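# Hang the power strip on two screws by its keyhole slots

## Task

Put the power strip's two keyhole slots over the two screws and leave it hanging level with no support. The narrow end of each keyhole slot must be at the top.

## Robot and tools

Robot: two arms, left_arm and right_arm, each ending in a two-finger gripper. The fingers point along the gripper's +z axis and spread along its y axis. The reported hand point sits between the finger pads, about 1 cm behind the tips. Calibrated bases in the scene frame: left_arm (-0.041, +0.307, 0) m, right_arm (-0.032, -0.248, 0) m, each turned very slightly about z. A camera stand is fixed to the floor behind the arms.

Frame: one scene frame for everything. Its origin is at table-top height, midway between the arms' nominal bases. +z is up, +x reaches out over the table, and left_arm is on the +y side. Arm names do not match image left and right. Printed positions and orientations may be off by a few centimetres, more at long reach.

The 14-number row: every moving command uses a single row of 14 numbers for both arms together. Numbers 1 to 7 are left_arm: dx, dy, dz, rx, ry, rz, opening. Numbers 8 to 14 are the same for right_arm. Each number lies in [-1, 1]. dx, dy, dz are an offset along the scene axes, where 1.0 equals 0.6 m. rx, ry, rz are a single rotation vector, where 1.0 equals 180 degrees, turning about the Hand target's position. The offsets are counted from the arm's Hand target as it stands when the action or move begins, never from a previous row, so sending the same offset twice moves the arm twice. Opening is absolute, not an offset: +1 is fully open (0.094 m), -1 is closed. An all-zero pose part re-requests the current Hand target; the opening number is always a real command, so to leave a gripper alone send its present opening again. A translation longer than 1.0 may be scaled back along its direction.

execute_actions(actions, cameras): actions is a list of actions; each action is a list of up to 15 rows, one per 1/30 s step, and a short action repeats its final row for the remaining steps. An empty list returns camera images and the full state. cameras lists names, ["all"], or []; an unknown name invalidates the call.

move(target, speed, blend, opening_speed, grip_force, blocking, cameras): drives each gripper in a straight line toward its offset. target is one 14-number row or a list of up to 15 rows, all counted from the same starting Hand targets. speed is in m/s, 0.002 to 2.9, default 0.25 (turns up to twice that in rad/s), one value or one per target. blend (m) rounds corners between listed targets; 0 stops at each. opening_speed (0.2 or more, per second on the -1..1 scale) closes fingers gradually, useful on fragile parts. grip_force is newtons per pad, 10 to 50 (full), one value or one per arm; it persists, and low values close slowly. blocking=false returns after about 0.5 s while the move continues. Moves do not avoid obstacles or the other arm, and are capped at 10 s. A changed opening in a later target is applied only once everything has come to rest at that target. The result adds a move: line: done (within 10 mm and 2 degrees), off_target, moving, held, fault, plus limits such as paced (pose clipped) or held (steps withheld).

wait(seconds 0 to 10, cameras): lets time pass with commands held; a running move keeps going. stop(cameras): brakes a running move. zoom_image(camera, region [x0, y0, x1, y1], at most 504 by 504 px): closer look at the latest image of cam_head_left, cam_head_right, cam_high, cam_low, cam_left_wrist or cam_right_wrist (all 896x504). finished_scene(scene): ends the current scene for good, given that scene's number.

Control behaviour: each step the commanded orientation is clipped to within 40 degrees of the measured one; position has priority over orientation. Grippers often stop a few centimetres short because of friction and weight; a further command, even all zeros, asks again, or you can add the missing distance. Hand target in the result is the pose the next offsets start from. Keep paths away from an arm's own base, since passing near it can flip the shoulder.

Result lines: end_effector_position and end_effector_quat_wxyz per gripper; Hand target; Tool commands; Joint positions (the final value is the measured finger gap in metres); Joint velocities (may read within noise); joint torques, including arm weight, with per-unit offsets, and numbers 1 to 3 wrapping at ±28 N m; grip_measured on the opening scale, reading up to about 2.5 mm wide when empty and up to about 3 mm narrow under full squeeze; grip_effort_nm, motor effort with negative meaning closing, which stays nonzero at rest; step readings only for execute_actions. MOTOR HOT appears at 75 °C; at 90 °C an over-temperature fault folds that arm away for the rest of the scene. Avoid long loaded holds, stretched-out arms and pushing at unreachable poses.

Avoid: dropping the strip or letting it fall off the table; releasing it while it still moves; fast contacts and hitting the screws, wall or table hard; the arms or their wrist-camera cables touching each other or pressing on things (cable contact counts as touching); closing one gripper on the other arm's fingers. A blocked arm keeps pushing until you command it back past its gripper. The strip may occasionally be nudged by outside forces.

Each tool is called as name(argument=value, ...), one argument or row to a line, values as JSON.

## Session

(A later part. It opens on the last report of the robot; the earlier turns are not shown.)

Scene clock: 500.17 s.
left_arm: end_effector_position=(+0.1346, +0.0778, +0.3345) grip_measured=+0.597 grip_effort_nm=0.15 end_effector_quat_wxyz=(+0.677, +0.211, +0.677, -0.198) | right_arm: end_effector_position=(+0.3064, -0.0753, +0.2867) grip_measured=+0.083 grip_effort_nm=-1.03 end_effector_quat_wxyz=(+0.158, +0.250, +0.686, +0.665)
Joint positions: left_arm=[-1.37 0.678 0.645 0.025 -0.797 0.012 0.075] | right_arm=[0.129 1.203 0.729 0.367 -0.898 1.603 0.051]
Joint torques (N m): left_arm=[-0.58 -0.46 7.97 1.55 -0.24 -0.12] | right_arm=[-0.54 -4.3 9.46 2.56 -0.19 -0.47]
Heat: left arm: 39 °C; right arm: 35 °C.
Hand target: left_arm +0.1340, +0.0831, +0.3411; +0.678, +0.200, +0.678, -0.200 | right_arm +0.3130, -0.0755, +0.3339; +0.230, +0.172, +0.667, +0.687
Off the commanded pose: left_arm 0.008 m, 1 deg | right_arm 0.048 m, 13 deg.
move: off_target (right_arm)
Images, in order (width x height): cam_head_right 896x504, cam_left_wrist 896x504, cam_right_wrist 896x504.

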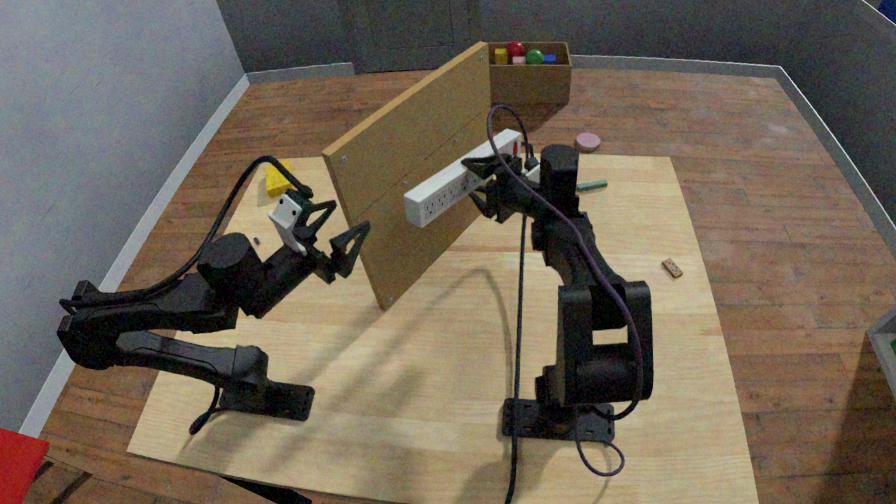

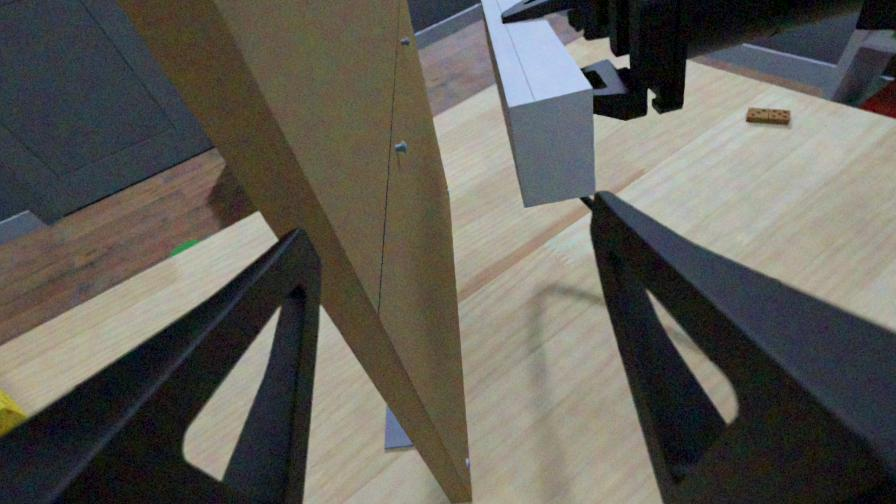

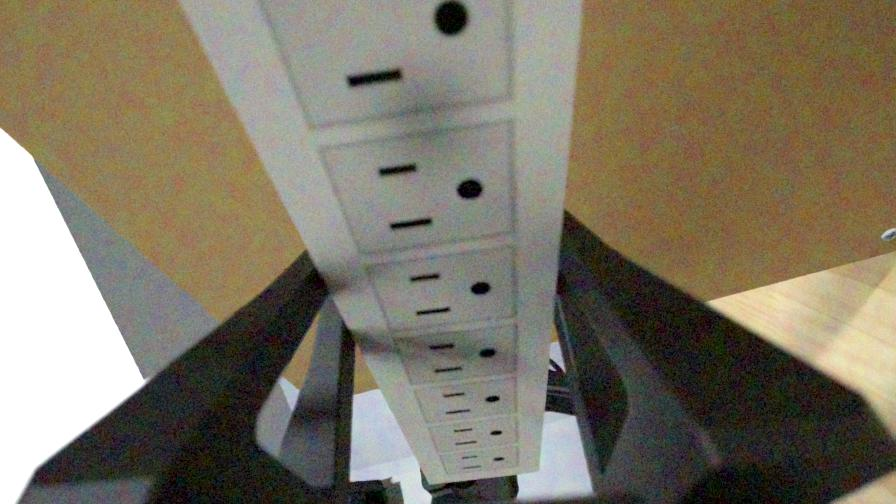

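move(
  target=[0, 0, 0, 0, 0, 0, 0.6, 0, 0, -0.0617, 0.0021, -0.0472, 0, -0.1],
  speed=0.06,
  cameras=["cam_left_wrist", "cam_head_left"],
)

Scene clock: 510.27 s.
left_arm: end_effector_position=(+0.1346, +0.0778, +0.3345) grip_measured=+0.597 grip_effort_nm=0.15 end_effector_quat_wxyz=(+0.677, +0.211, +0.677, -0.198) | right_arm: end_effector_position=(+0.3126, -0.0733, +0.2672) grip_measured=+0.083 grip_effort_nm=-1.02 end_effector_quat_wxyz=(+0.215, +0.183, +0.669, +0.687)
Joint positions: left_arm=[-1.37 0.678 0.645 0.025 -0.797 0.012 0.075] | right_arm=[0.129 1.323 0.595 0.789 -0.911 1.583 0.051]
Joint torques (N m): left_arm=[-0.58 -0.43 7.97 1.54 -0.23 -0.11] | right_arm=[-0.39 -4.86 5.94 2.61 0.05 -0.41]
Heat: left arm: 38 °C; right arm: 37 °C.
Hand target: left_arm +0.1340, +0.0831, +0.3411; +0.678, +0.200, +0.678, -0.200 | right_arm +0.3130, -0.0755, +0.2970; +0.279, +0.121, +0.646, +0.701
Off the commanded pose: left_arm 0.008 m, 1 deg | right_arm 0.030 m, 11 deg.
move: off_target (right_arm)
Images, in order (width x height): cam_head_left 896x504, cam_left_wrist 896x504.

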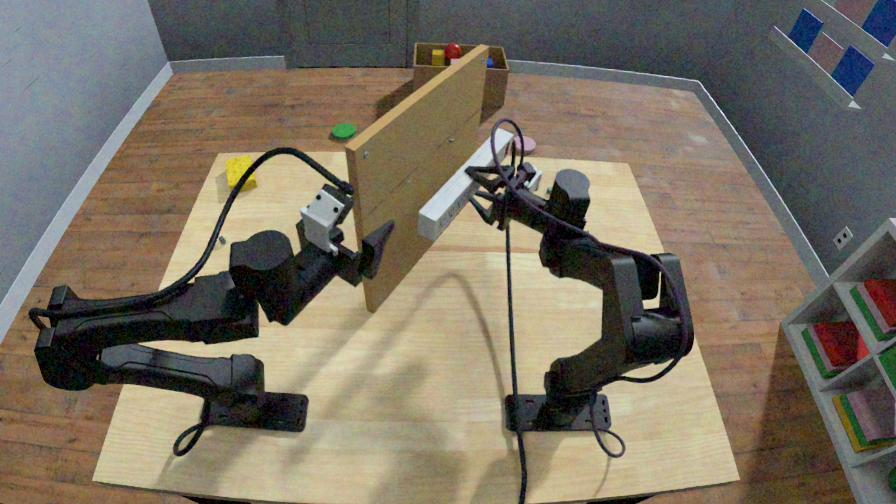

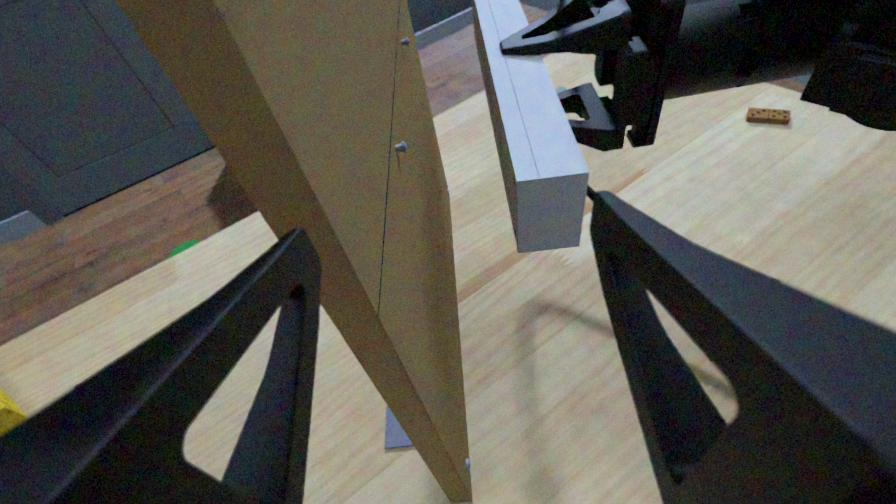

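zoom_image(
  camera="cam_left_wrist",
  region=[370, 20, 620, 270],
)

Scaled by 2.016 from the camera's 896x504 image, which has a finer 1280x720 frame.

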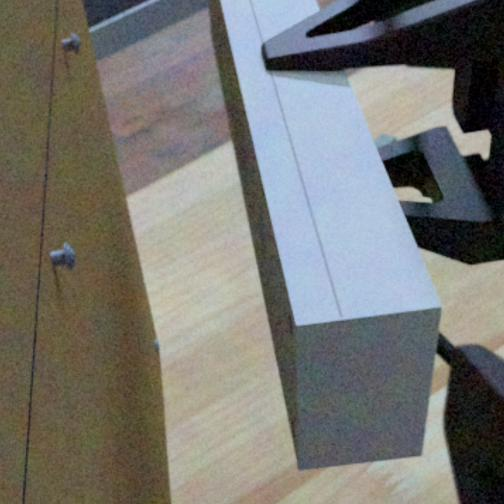

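move(
  target=[0, 0, 0, 0, 0, 0, 0.6, 0.0577, 0.0518, -0.02, 0.009, 0.014, 0.0006, -0.1],
  speed=0.06,
  cameras=["cam_left_wrist", "cam_head_left", "cam_head_right"],
)

Scene clock: 525.27 s.
left_arm: end_effector_position=(+0.1346, +0.0778, +0.3345) grip_measured=+0.597 grip_effort_nm=0.15 end_effector_quat_wxyz=(+0.677, +0.211, +0.677, -0.198) | right_arm: end_effector_position=(+0.3368, -0.0462, +0.2363) grip_measured=+0.083 grip_effort_nm=-1.03 end_effector_quat_wxyz=(+0.184, +0.212, +0.675, +0.683)
Joint positions: left_arm=[-1.37 0.678 0.645 0.025 -0.797 0.012 0.075] | right_arm=[0.217 1.494 0.639 0.854 -0.826 1.612 0.051]
Joint torques (N m): left_arm=[-0.57 -0.44 7.94 1.55 -0.24 -0.11] | right_arm=[0.25 -6 8.83 2.66 0.13 -0.46]
Heat: left arm: 38 °C; right arm: 40 °C.
Hand target: left_arm +0.1340, +0.0831, +0.3411; +0.678, +0.200, +0.678, -0.200 | right_arm +0.3476, -0.0445, +0.2850; +0.262, +0.140, +0.642, +0.707
Off the commanded pose: left_arm 0.008 m, 1 deg | right_arm 0.050 m, 13 deg.
move: off_target (right_arm)
Images, in order (width x height): cam_head_left 896x504, cam_head_right 896x504, cam_left_wrist 896x504.

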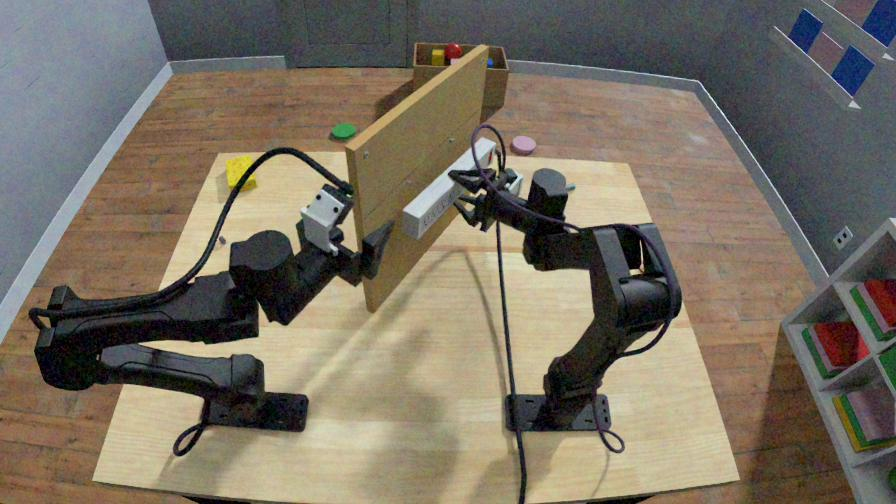

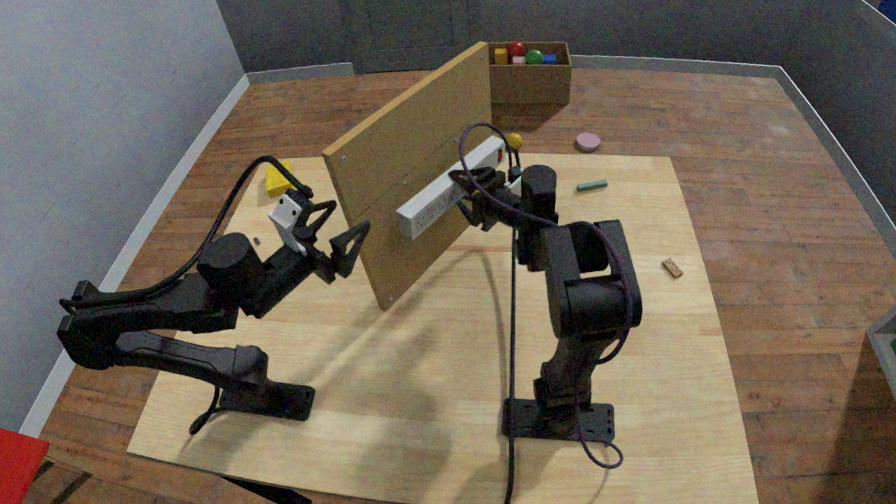

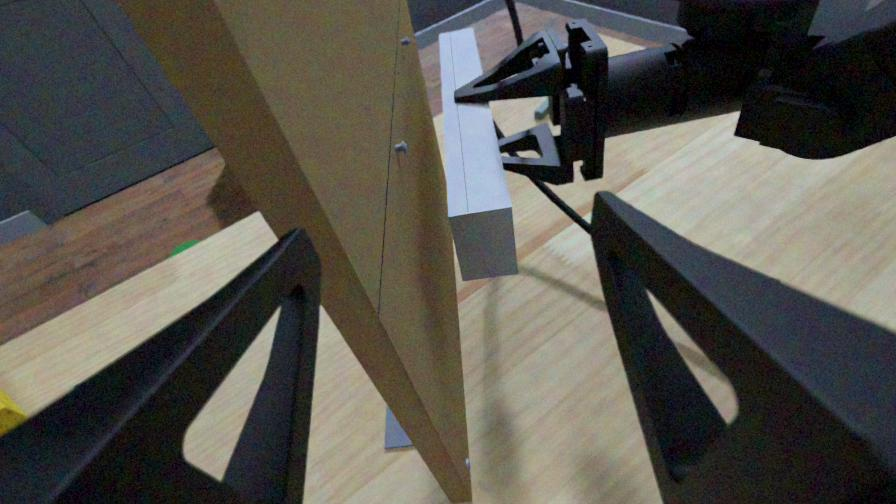

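zoom_image(
  camera="cam_left_wrist",
  region=[360, 20, 620, 300],
)

zoom_image(
  camera="cam_head_right",
  region=[330, 40, 530, 320],
)

Scaled by 1.800 from the camera's 896x504 image, which has a finer 1280x720 frame.

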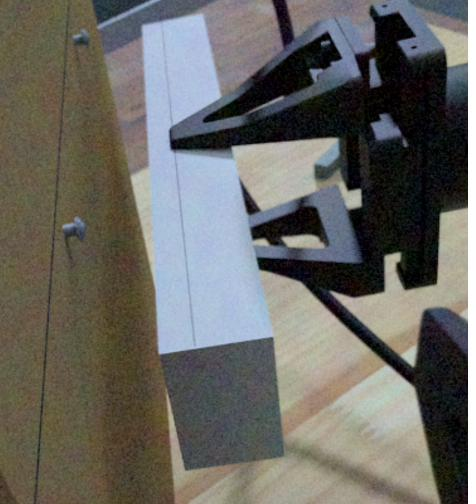

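Scaled by 1.800 from the camera's 896x504 image, which has a finer 1280x720 frame.

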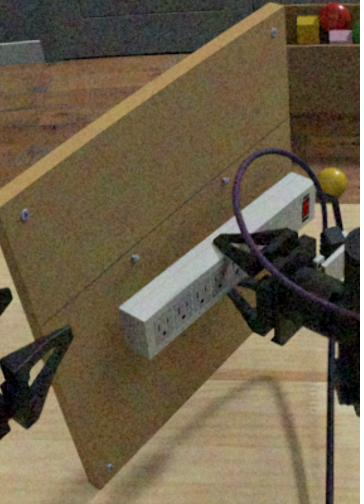

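move(
  target=[0, 0, 0, 0, 0, 0, 0.6, 0.0182, 0.028, 0.0333, -0.009, -0.0141, 0, -0.1],
  speed=0.05,
  cameras=["cam_left_wrist", "cam_head_left", "cam_head_right"],
)

Scene clock: 538.30 s.
left_arm: end_effector_position=(+0.1346, +0.0778, +0.3345) grip_measured=+0.597 grip_effort_nm=0.15 end_effector_quat_wxyz=(+0.677, +0.211, +0.677, -0.198) | right_arm: end_effector_position=(+0.3488, -0.0294, +0.2630) grip_measured=+0.083 grip_effort_nm=-1.03 end_effector_quat_wxyz=(+0.209, +0.180, +0.673, +0.686)
Joint positions: left_arm=[-1.37 0.678 0.645 0.025 -0.797 0.012 0.075] | right_arm=[0.262 1.513 0.745 0.809 -0.793 1.566 0.051]
Joint torques (N m): left_arm=[-0.58 -0.43 7.97 1.54 -0.24 -0.11] | right_arm=[0.35 -6.15 9.17 2.34 0.23 -0.53]
Heat: left arm: 37 °C; right arm: 42 °C.
Hand target: left_arm +0.1340, +0.0831, +0.3411; +0.678, +0.200, +0.678, -0.200 | right_arm +0.3585, -0.0276, +0.3050; +0.278, +0.120, +0.646, +0.701
Off the commanded pose: left_arm 0.008 m, 1 deg | right_arm 0.043 m, 11 deg.
move: off_target (right_arm)
Images, in order (width x height): cam_head_left 896x504, cam_head_right 896x504, cam_left_wrist 896x504.

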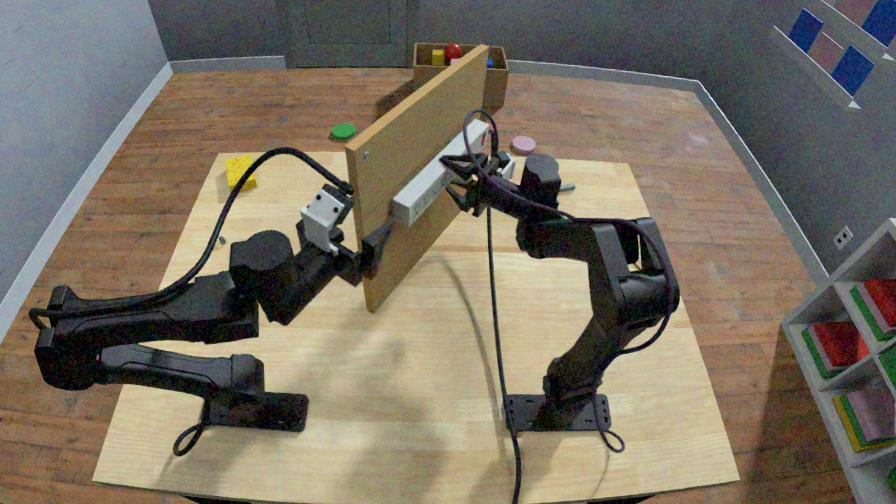

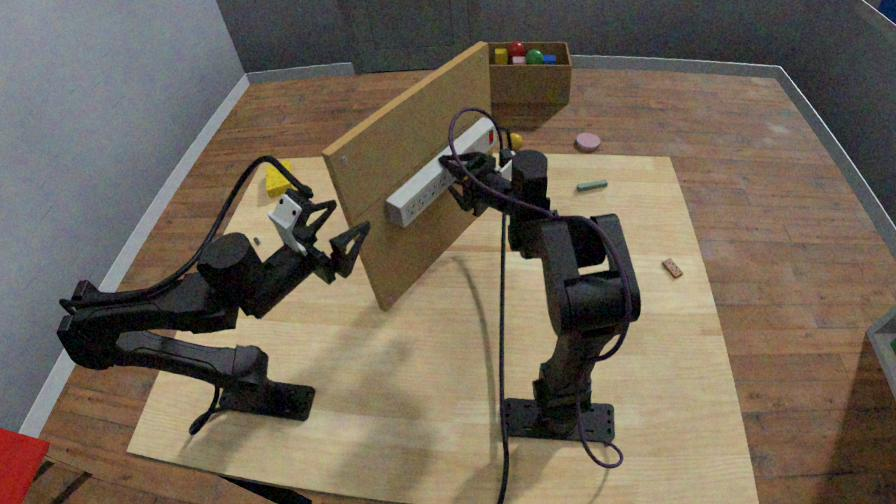

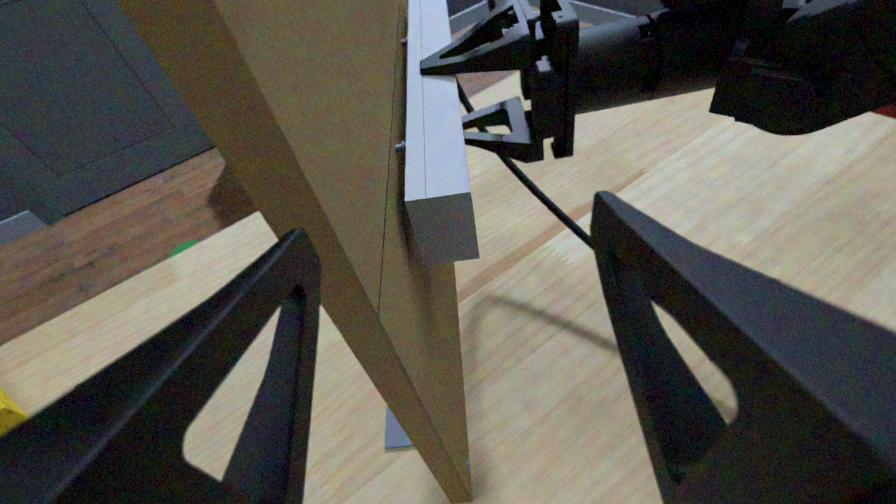

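zoom_image(
  camera="cam_head_right",
  region=[330, 90, 510, 240],
)

zoom_image(
  camera="cam_head_left",
  region=[340, 90, 520, 240],
)

zoom_image(
  camera="cam_left_wrist",
  region=[360, 0, 620, 280],
)

Scaled by 2.800 from the camera's 896x504 image, which has a finer 1280x720 frame.

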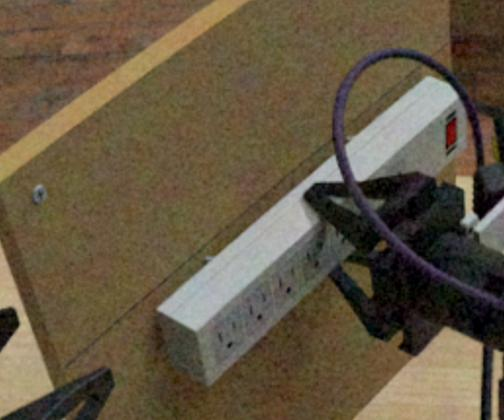

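Scaled by 2.800 from the camera's 896x504 image, which has a finer 1280x720 frame.

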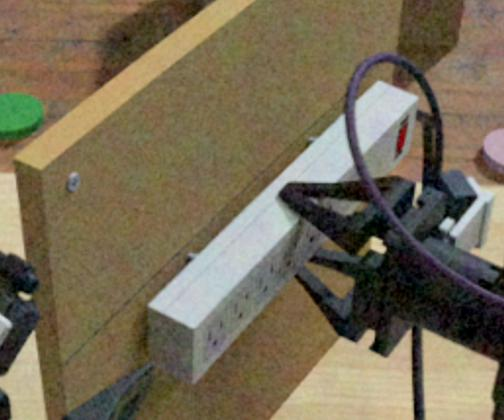

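Scaled by 1.800 from the camera's 896x504 image, which has a finer 1280x720 frame.

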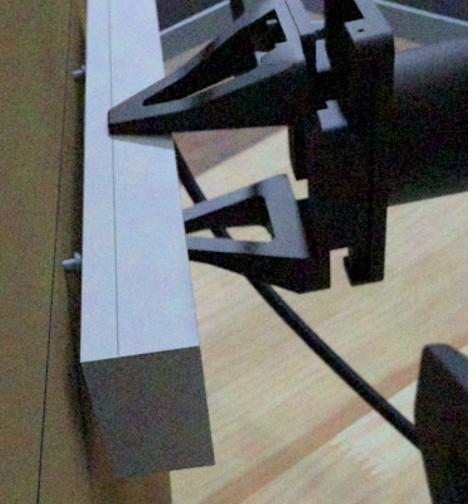

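move(
  target=[0, 0, 0, 0, 0, 0, 0.6, -0.0098, 0.0063, 0.0283, -0.0094, 0.0059, 0, -0.1],
  speed=0.05,
  cameras=["cam_left_wrist", "cam_head_left", "cam_head_right"],
)

zoom_image(
  camera="cam_head_right",
  region=[330, 90, 510, 240],
)

zoom_image(
  camera="cam_head_left",
  region=[340, 90, 520, 240],
)

zoom_image(
  camera="cam_left_wrist",
  region=[360, 0, 620, 280],
)

Scene clock: 568.67 s.
left_arm: end_effector_position=(+0.1346, +0.0778, +0.3345) grip_measured=+0.597 grip_effort_nm=0.15 end_effector_quat_wxyz=(+0.677, +0.211, +0.677, -0.198) | right_arm: end_effector_position=(+0.3487, -0.0288, +0.2623) grip_measured=+0.083 grip_effort_nm=-1.03 end_effector_quat_wxyz=(+0.199, +0.191, +0.692, +0.668)
Joint positions: left_arm=[-1.37 0.678 0.645 0.025 -0.797 0.012 0.075] | right_arm=[0.266 1.479 0.784 0.653 -0.786 1.521 0.051]
Joint torques (N m): left_arm=[-0.61 -0.42 7.98 1.54 -0.23 -0.11] | right_arm=[1.13 -9.18 9.72 2.36 0.22 -0.41]
Heat: left arm: 37 °C; right arm: 41 °C.
Hand target: left_arm +0.1340, +0.0831, +0.3411; +0.678, +0.200, +0.678, -0.200 | right_arm +0.3526, -0.0239, +0.3220; +0.274, +0.123, +0.659, +0.690
Off the commanded pose: left_arm 0.008 m, 1 deg | right_arm 0.060 m, 13 deg.
move: off_target (right_arm)
Images, in order (width x height): cam_head_left 896x504, cam_head_right 896x504, cam_left_wrist 896x504.

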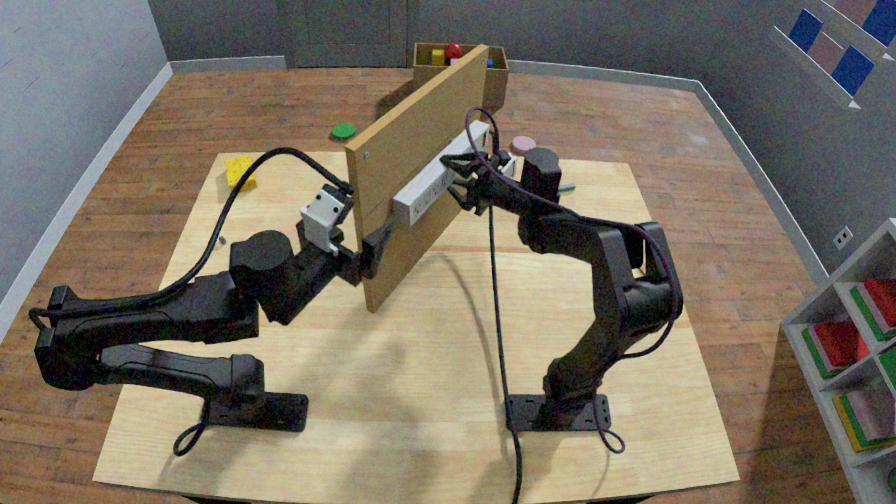

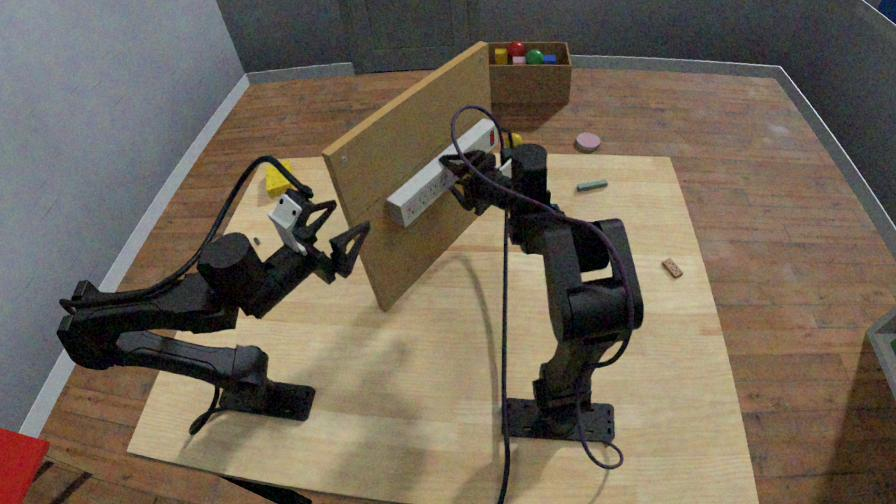

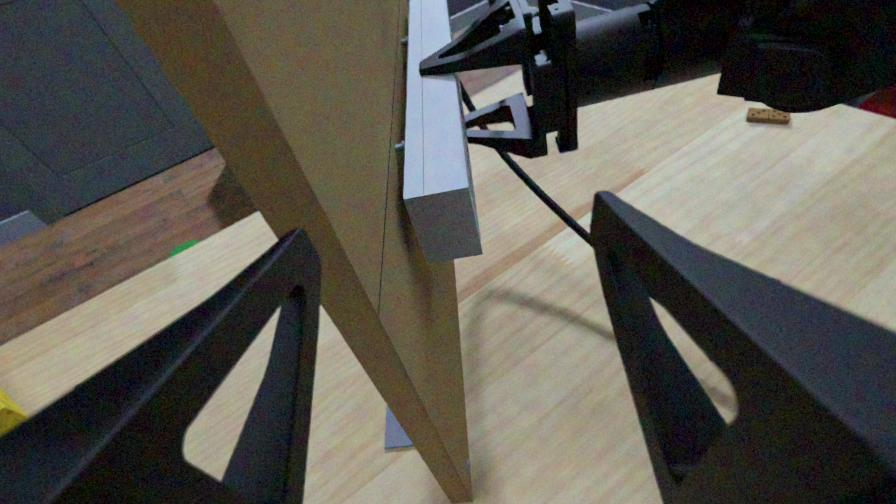

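Scaled by 2.800 from the camera's 896x504 image, which has a finer 1280x720 frame.

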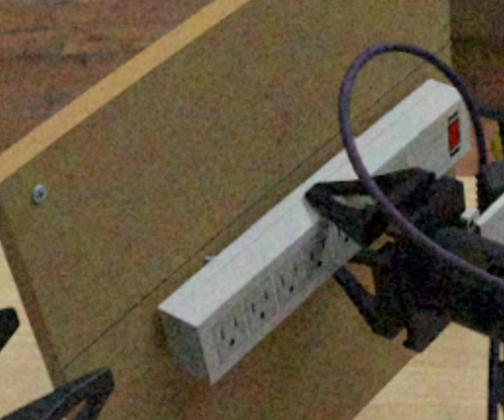

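Scaled by 2.800 from the camera's 896x504 image, which has a finer 1280x720 frame.

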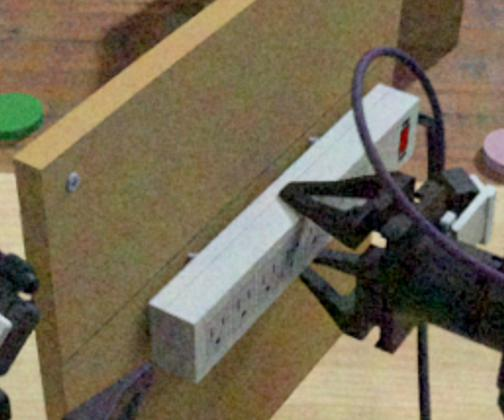

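Scaled by 1.800 from the camera's 896x504 image, which has a finer 1280x720 frame.

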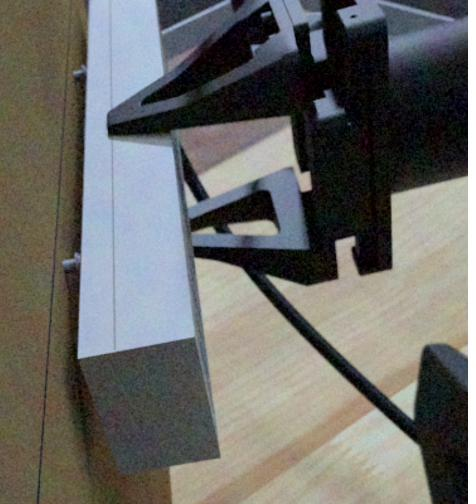

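move(
  target=[
    [0, 0, 0, 0, 0, 0, 0.6, 0, 0, -0.0283, 0.0047, -0.0030, 0, -0.1],
    [0, 0, 0, 0, 0, 0, 0.6, -0.0137, -0.021, -0.0283, 0.0047, -0.0030, 0, -0.1],
    [0, 0, 0, 0, 0, 0, 0.6, -0.0137, -0.021, 0.0233, 0.0047, -0.0030, 0, -0.1],
  ],
  speed=0.05,
  cameras=["cam_head_left", "cam_left_wrist"],
)

zoom_image(
  camera="cam_head_left",
  region=[340, 90, 520, 240],
)

Scene clock: 576.37 s.
left_arm: end_effector_position=(+0.1346, +0.0778, +0.3345) grip_measured=+0.597 grip_effort_nm=0.15 end_effector_quat_wxyz=(+0.677, +0.211, +0.677, -0.198) | right_arm: end_effector_position=(+0.3450, -0.0335, +0.2736) grip_measured=+0.083 grip_effort_nm=-1.03 end_effector_quat_wxyz=(+0.200, +0.197, +0.688, +0.670)
Joint positions: left_arm=[-1.37 0.678 0.645 0.025 -0.797 0.012 0.075] | right_arm=[0.257 1.437 0.788 0.616 -0.785 1.537 0.051]
Joint torques (N m): left_arm=[-0.59 -0.46 7.97 1.55 -0.23 -0.11] | right_arm=[-0.61 -9.76 9.13 2.43 -0.07 -0.42]
Heat: left arm: 37 °C; right arm: 42 °C.
Hand target: left_arm +0.1340, +0.0831, +0.3411; +0.678, +0.200, +0.678, -0.200 | right_arm +0.3445, -0.0365, +0.3359; +0.276, +0.122, +0.652, +0.695
Off the commanded pose: left_arm 0.008 m, 1 deg | right_arm 0.062 m, 13 deg.
move: off_target (right_arm)
Images, in order (width x height): cam_head_left 896x504, cam_left_wrist 896x504.

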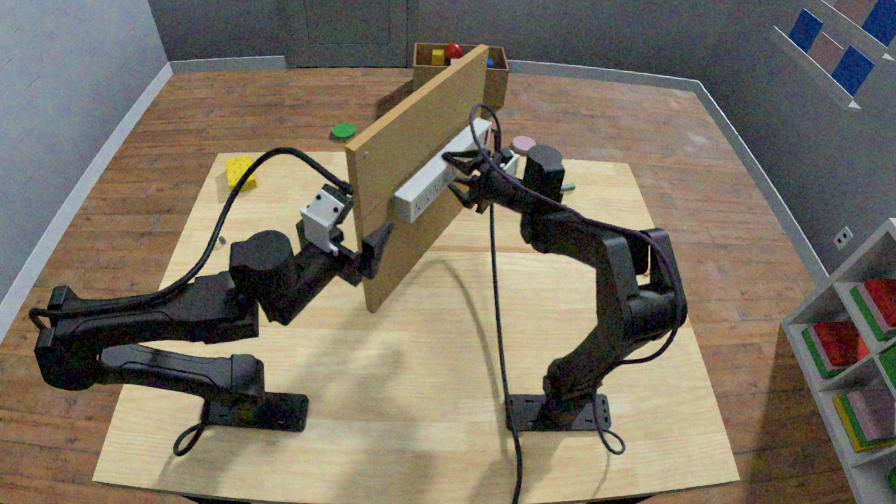

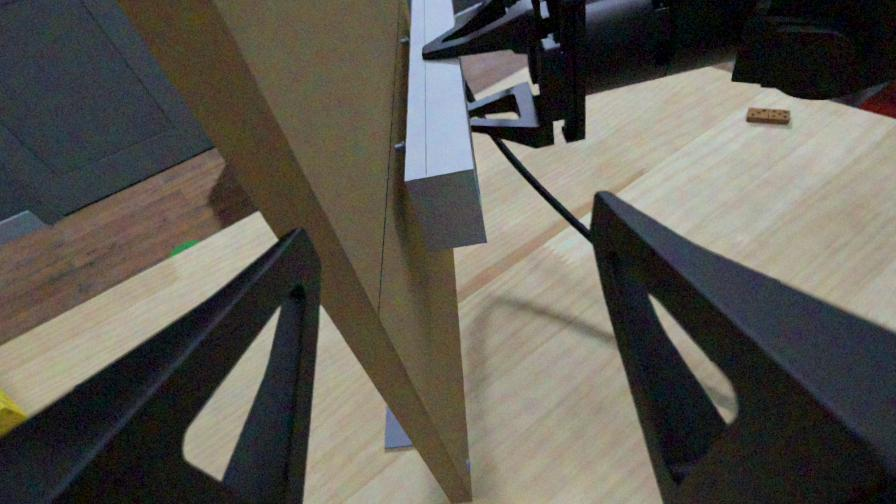

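Scaled by 2.800 from the camera's 896x504 image, which has a finer 1280x720 frame.

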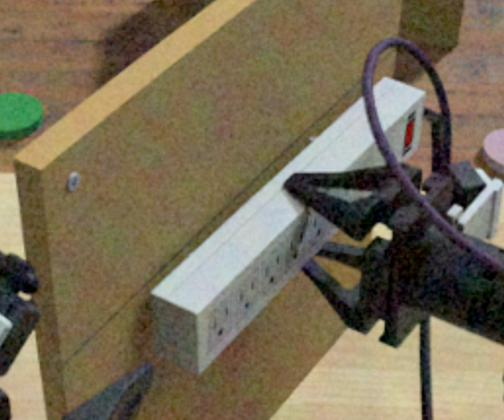

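move(
  target=[0, 0, 0, 0, 0, 0, 0.6, -0.0222, 0.0125, 0.025, 0, 0, 0, -0.1],
  speed=0.05,
  cameras=["cam_head_left", "cam_left_wrist"],
)

zoom_image(
  camera="cam_head_left",
  region=[340, 90, 520, 240],
)

Scene clock: 580.87 s.
left_arm: end_effector_position=(+0.1346, +0.0778, +0.3345) grip_measured=+0.597 grip_effort_nm=0.15 end_effector_quat_wxyz=(+0.677, +0.211, +0.677, -0.198) | right_arm: end_effector_position=(+0.3318, -0.0281, +0.2886) grip_measured=+0.083 grip_effort_nm=-1.03 end_effector_quat_wxyz=(+0.196, +0.194, +0.689, +0.671)
Joint positions: left_arm=[-1.37 0.678 0.645 0.025 -0.797 0.012 0.075] | right_arm=[0.282 1.371 0.799 0.539 -0.77 1.537 0.051]
Joint torques (N m): left_arm=[-0.61 -0.46 7.97 1.54 -0.23 -0.11] | right_arm=[0.14 -9.17 9.32 2.43 0.12 -0.48]
Heat: left arm: 37 °C; right arm: 41 °C.
Hand target: left_arm +0.1340, +0.0831, +0.3411; +0.678, +0.200, +0.678, -0.200 | right_arm +0.3311, -0.0289, +0.3510; +0.276, +0.122, +0.652, +0.695
Off the commanded pose: left_arm 0.008 m, 1 deg | right_arm 0.062 m, 13 deg.
move: off_target (right_arm)
Images, in order (width x height): cam_head_left 896x504, cam_left_wrist 896x504.

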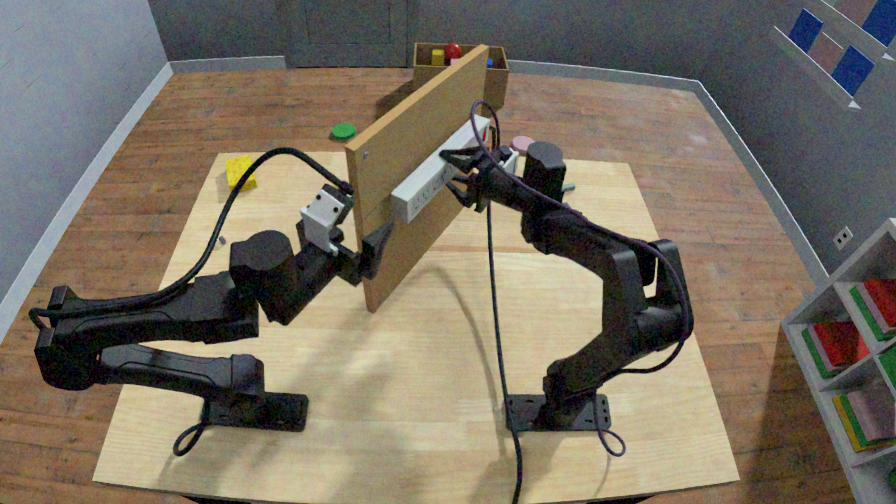

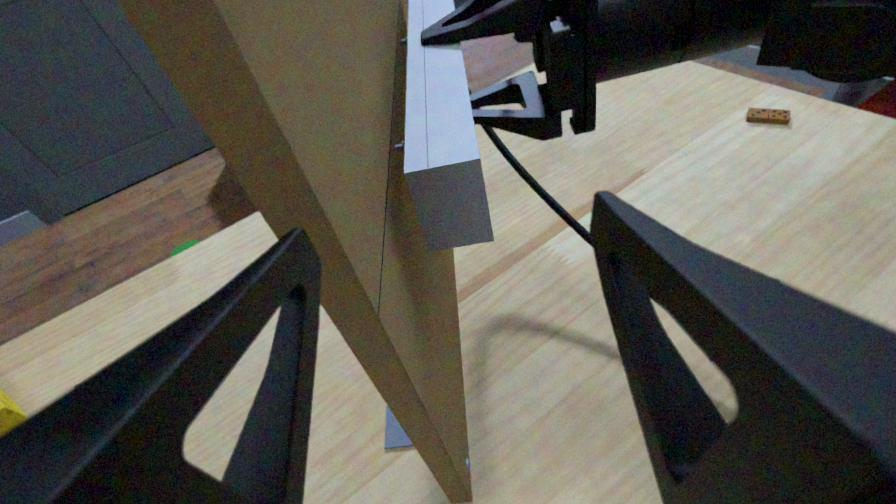

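Scaled by 2.800 from the camera's 896x504 image, which has a finer 1280x720 frame.

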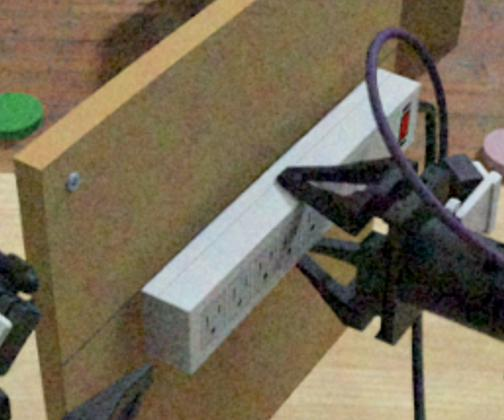

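move(
  target=[0, 0, 0, 0, 0, 0, 0.6, 0.0068, 0.0132, 0.0, 0, 0, 0, -0.1],
  speed=0.04,
  cameras=["cam_head_left", "cam_head_right", "cam_left_wrist"],
)

zoom_image(
  camera="cam_head_left",
  region=[340, 90, 520, 240],
)

zoom_image(
  camera="cam_head_right",
  region=[330, 90, 510, 240],
)

zoom_image(
  camera="cam_left_wrist",
  region=[360, 0, 620, 280],
)

Scene clock: 584.97 s.
left_arm: end_effector_position=(+0.1346, +0.0778, +0.3345) grip_measured=+0.597 grip_effort_nm=0.15 end_effector_quat_wxyz=(+0.677, +0.211, +0.677, -0.198) | right_arm: end_effector_position=(+0.3303, -0.0223, +0.3003) grip_measured=+0.083 grip_effort_nm=-1.03 end_effector_quat_wxyz=(+0.204, +0.187, +0.685, +0.674)
Joint positions: left_arm=[-1.37 0.678 0.645 0.025 -0.797 0.012 0.075] | right_arm=[0.303 1.36 0.821 0.53 -0.748 1.537 0.051]
Joint torques (N m): left_arm=[-0.59 -0.44 7.95 1.53 -0.23 -0.11] | right_arm=[0.23 -6.37 9.46 2.45 0.12 -0.51]
Heat: left arm: 37 °C; right arm: 42 °C.
Hand target: left_arm +0.1340, +0.0831, +0.3411; +0.678, +0.200, +0.678, -0.200 | right_arm +0.3352, -0.0211, +0.3509; +0.276, +0.122, +0.652, +0.695
Off the commanded pose: left_arm 0.008 m, 1 deg | right_arm 0.051 m, 12 deg.
move: off_target (right_arm)
Images, in order (width x height): cam_head_left 896x504, cam_head_right 896x504, cam_left_wrist 896x504.

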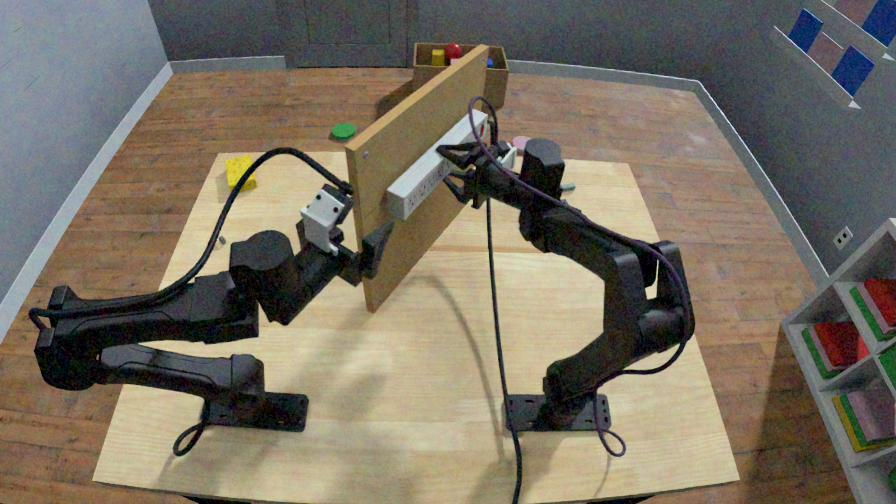

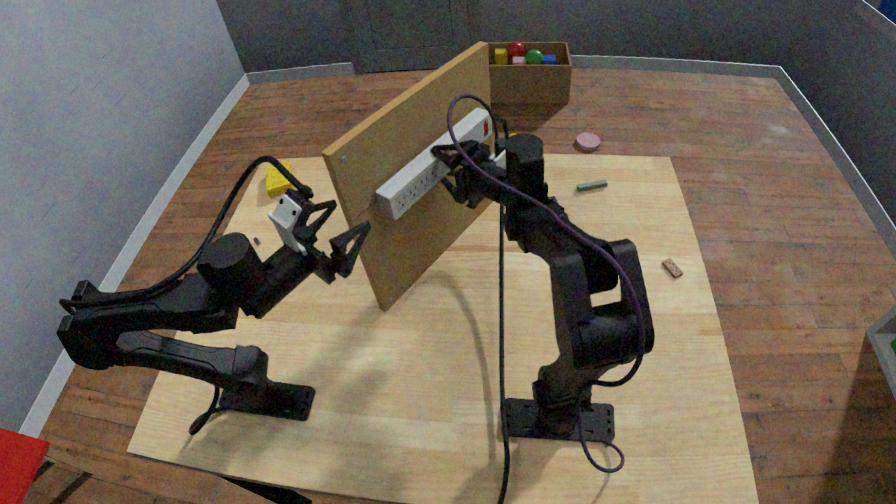

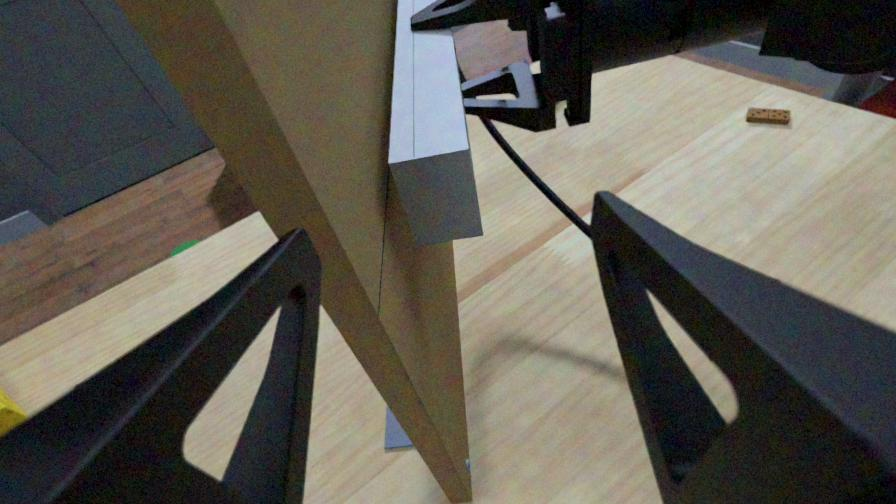

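Scaled by 2.800 from the camera's 896x504 image, which has a finer 1280x720 frame.

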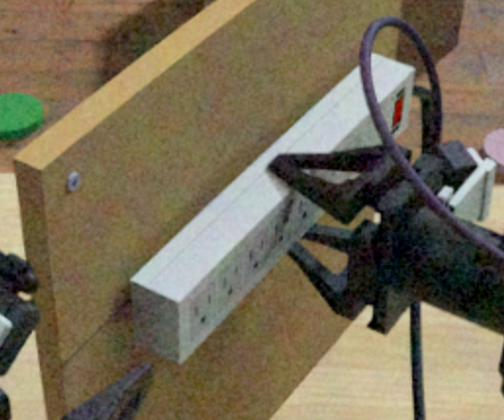

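Scaled by 2.800 from the camera's 896x504 image, which has a finer 1280x720 frame.

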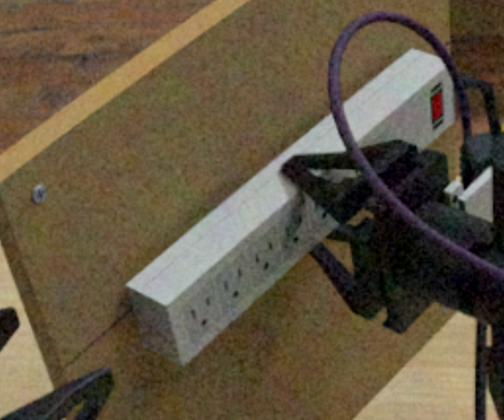

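Scaled by 1.800 from the camera's 896x504 image, which has a finer 1280x720 frame.

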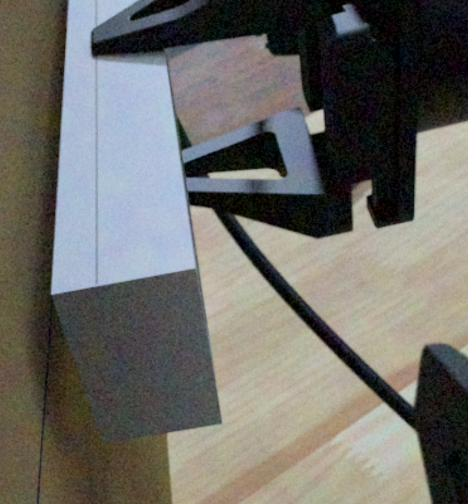

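move(
  target=[
    [0, 0, 0, 0, 0, 0, 0.6, -0.0046, -0.007, 0, 0.0021, 0.0033, 0, -0.1],
    [0, 0, 0, 0, 0, 0, 0.6, -0.0046, -0.007, -0.0233, 0.0021, 0.0033, 0, -0.1],
  ],
  speed=0.04,
)

Scene clock: 590.70 s.
left_arm: end_effector_position=(+0.1346, +0.0778, +0.3345) grip_measured=+0.597 grip_effort_nm=0.15 end_effector_quat_wxyz=(+0.677, +0.211, +0.677, -0.198) | right_arm: end_effector_position=(+0.3306, -0.0225, +0.3030) grip_measured=+0.083 grip_effort_nm=-1.03 end_effector_quat_wxyz=(+0.208, +0.183, +0.682, +0.677)
Joint positions: left_arm=[-1.37 0.678 0.645 0.025 -0.797 0.012 0.075] | right_arm=[0.303 1.36 0.821 0.543 -0.746 1.537 0.051]
Joint torques (N m): left_arm=[-0.58 -0.46 7.95 1.55 -0.24 -0.11] | right_arm=[-0.44 -5.85 6.13 2.67 0.04 -0.44]
Heat: left arm: 37 °C; right arm: 41 °C.
Hand target: left_arm +0.1340, +0.0831, +0.3411; +0.678, +0.200, +0.678, -0.200 | right_arm +0.3325, -0.0253, +0.3369; +0.272, +0.126, +0.651, +0.697
Off the commanded pose: left_arm 0.008 m, 1 deg | right_arm 0.034 m, 11 deg.
move: off_target (right_arm)

move(
  target=[
    [0, 0, 0, 0, 0, 0, 0.6, -0.0045, -0.007, 0, 0, 0, 0, -0.1],
    [0, 0, 0, 0, 0, 0, 0.6, -0.0045, -0.007, -0.0333, 0, 0, 0, -0.1],
  ],
  speed=0.04,
)

Scene clock: 598.90 s.
left_arm: end_effector_position=(+0.1346, +0.0778, +0.3345) grip_measured=+0.597 grip_effort_nm=0.15 end_effector_quat_wxyz=(+0.677, +0.211, +0.677, -0.198) | right_arm: end_effector_position=(+0.3284, -0.0273, +0.2840) grip_measured=+0.083 grip_effort_nm=-1.03 end_effector_quat_wxyz=(+0.213, +0.185, +0.680, +0.676)
Joint positions: left_arm=[-1.37 0.678 0.645 0.025 -0.797 0.012 0.075] | right_arm=[0.293 1.371 0.746 0.632 -0.747 1.537 0.051]
Joint torques (N m): left_arm=[-0.57 -0.44 7.97 1.54 -0.23 -0.11] | right_arm=[-0.54 -5.64 6.15 2.69 -0.1 -0.44]
Heat: left arm: 37 °C; right arm: 43 °C.
Hand target: left_arm +0.1340, +0.0831, +0.3411; +0.678, +0.200, +0.678, -0.200 | right_arm +0.3298, -0.0294, +0.3170; +0.272, +0.126, +0.651, +0.697
Off the commanded pose: left_arm 0.008 m, 1 deg | right_arm 0.033 m, 10 deg.
move: off_target (right_arm)


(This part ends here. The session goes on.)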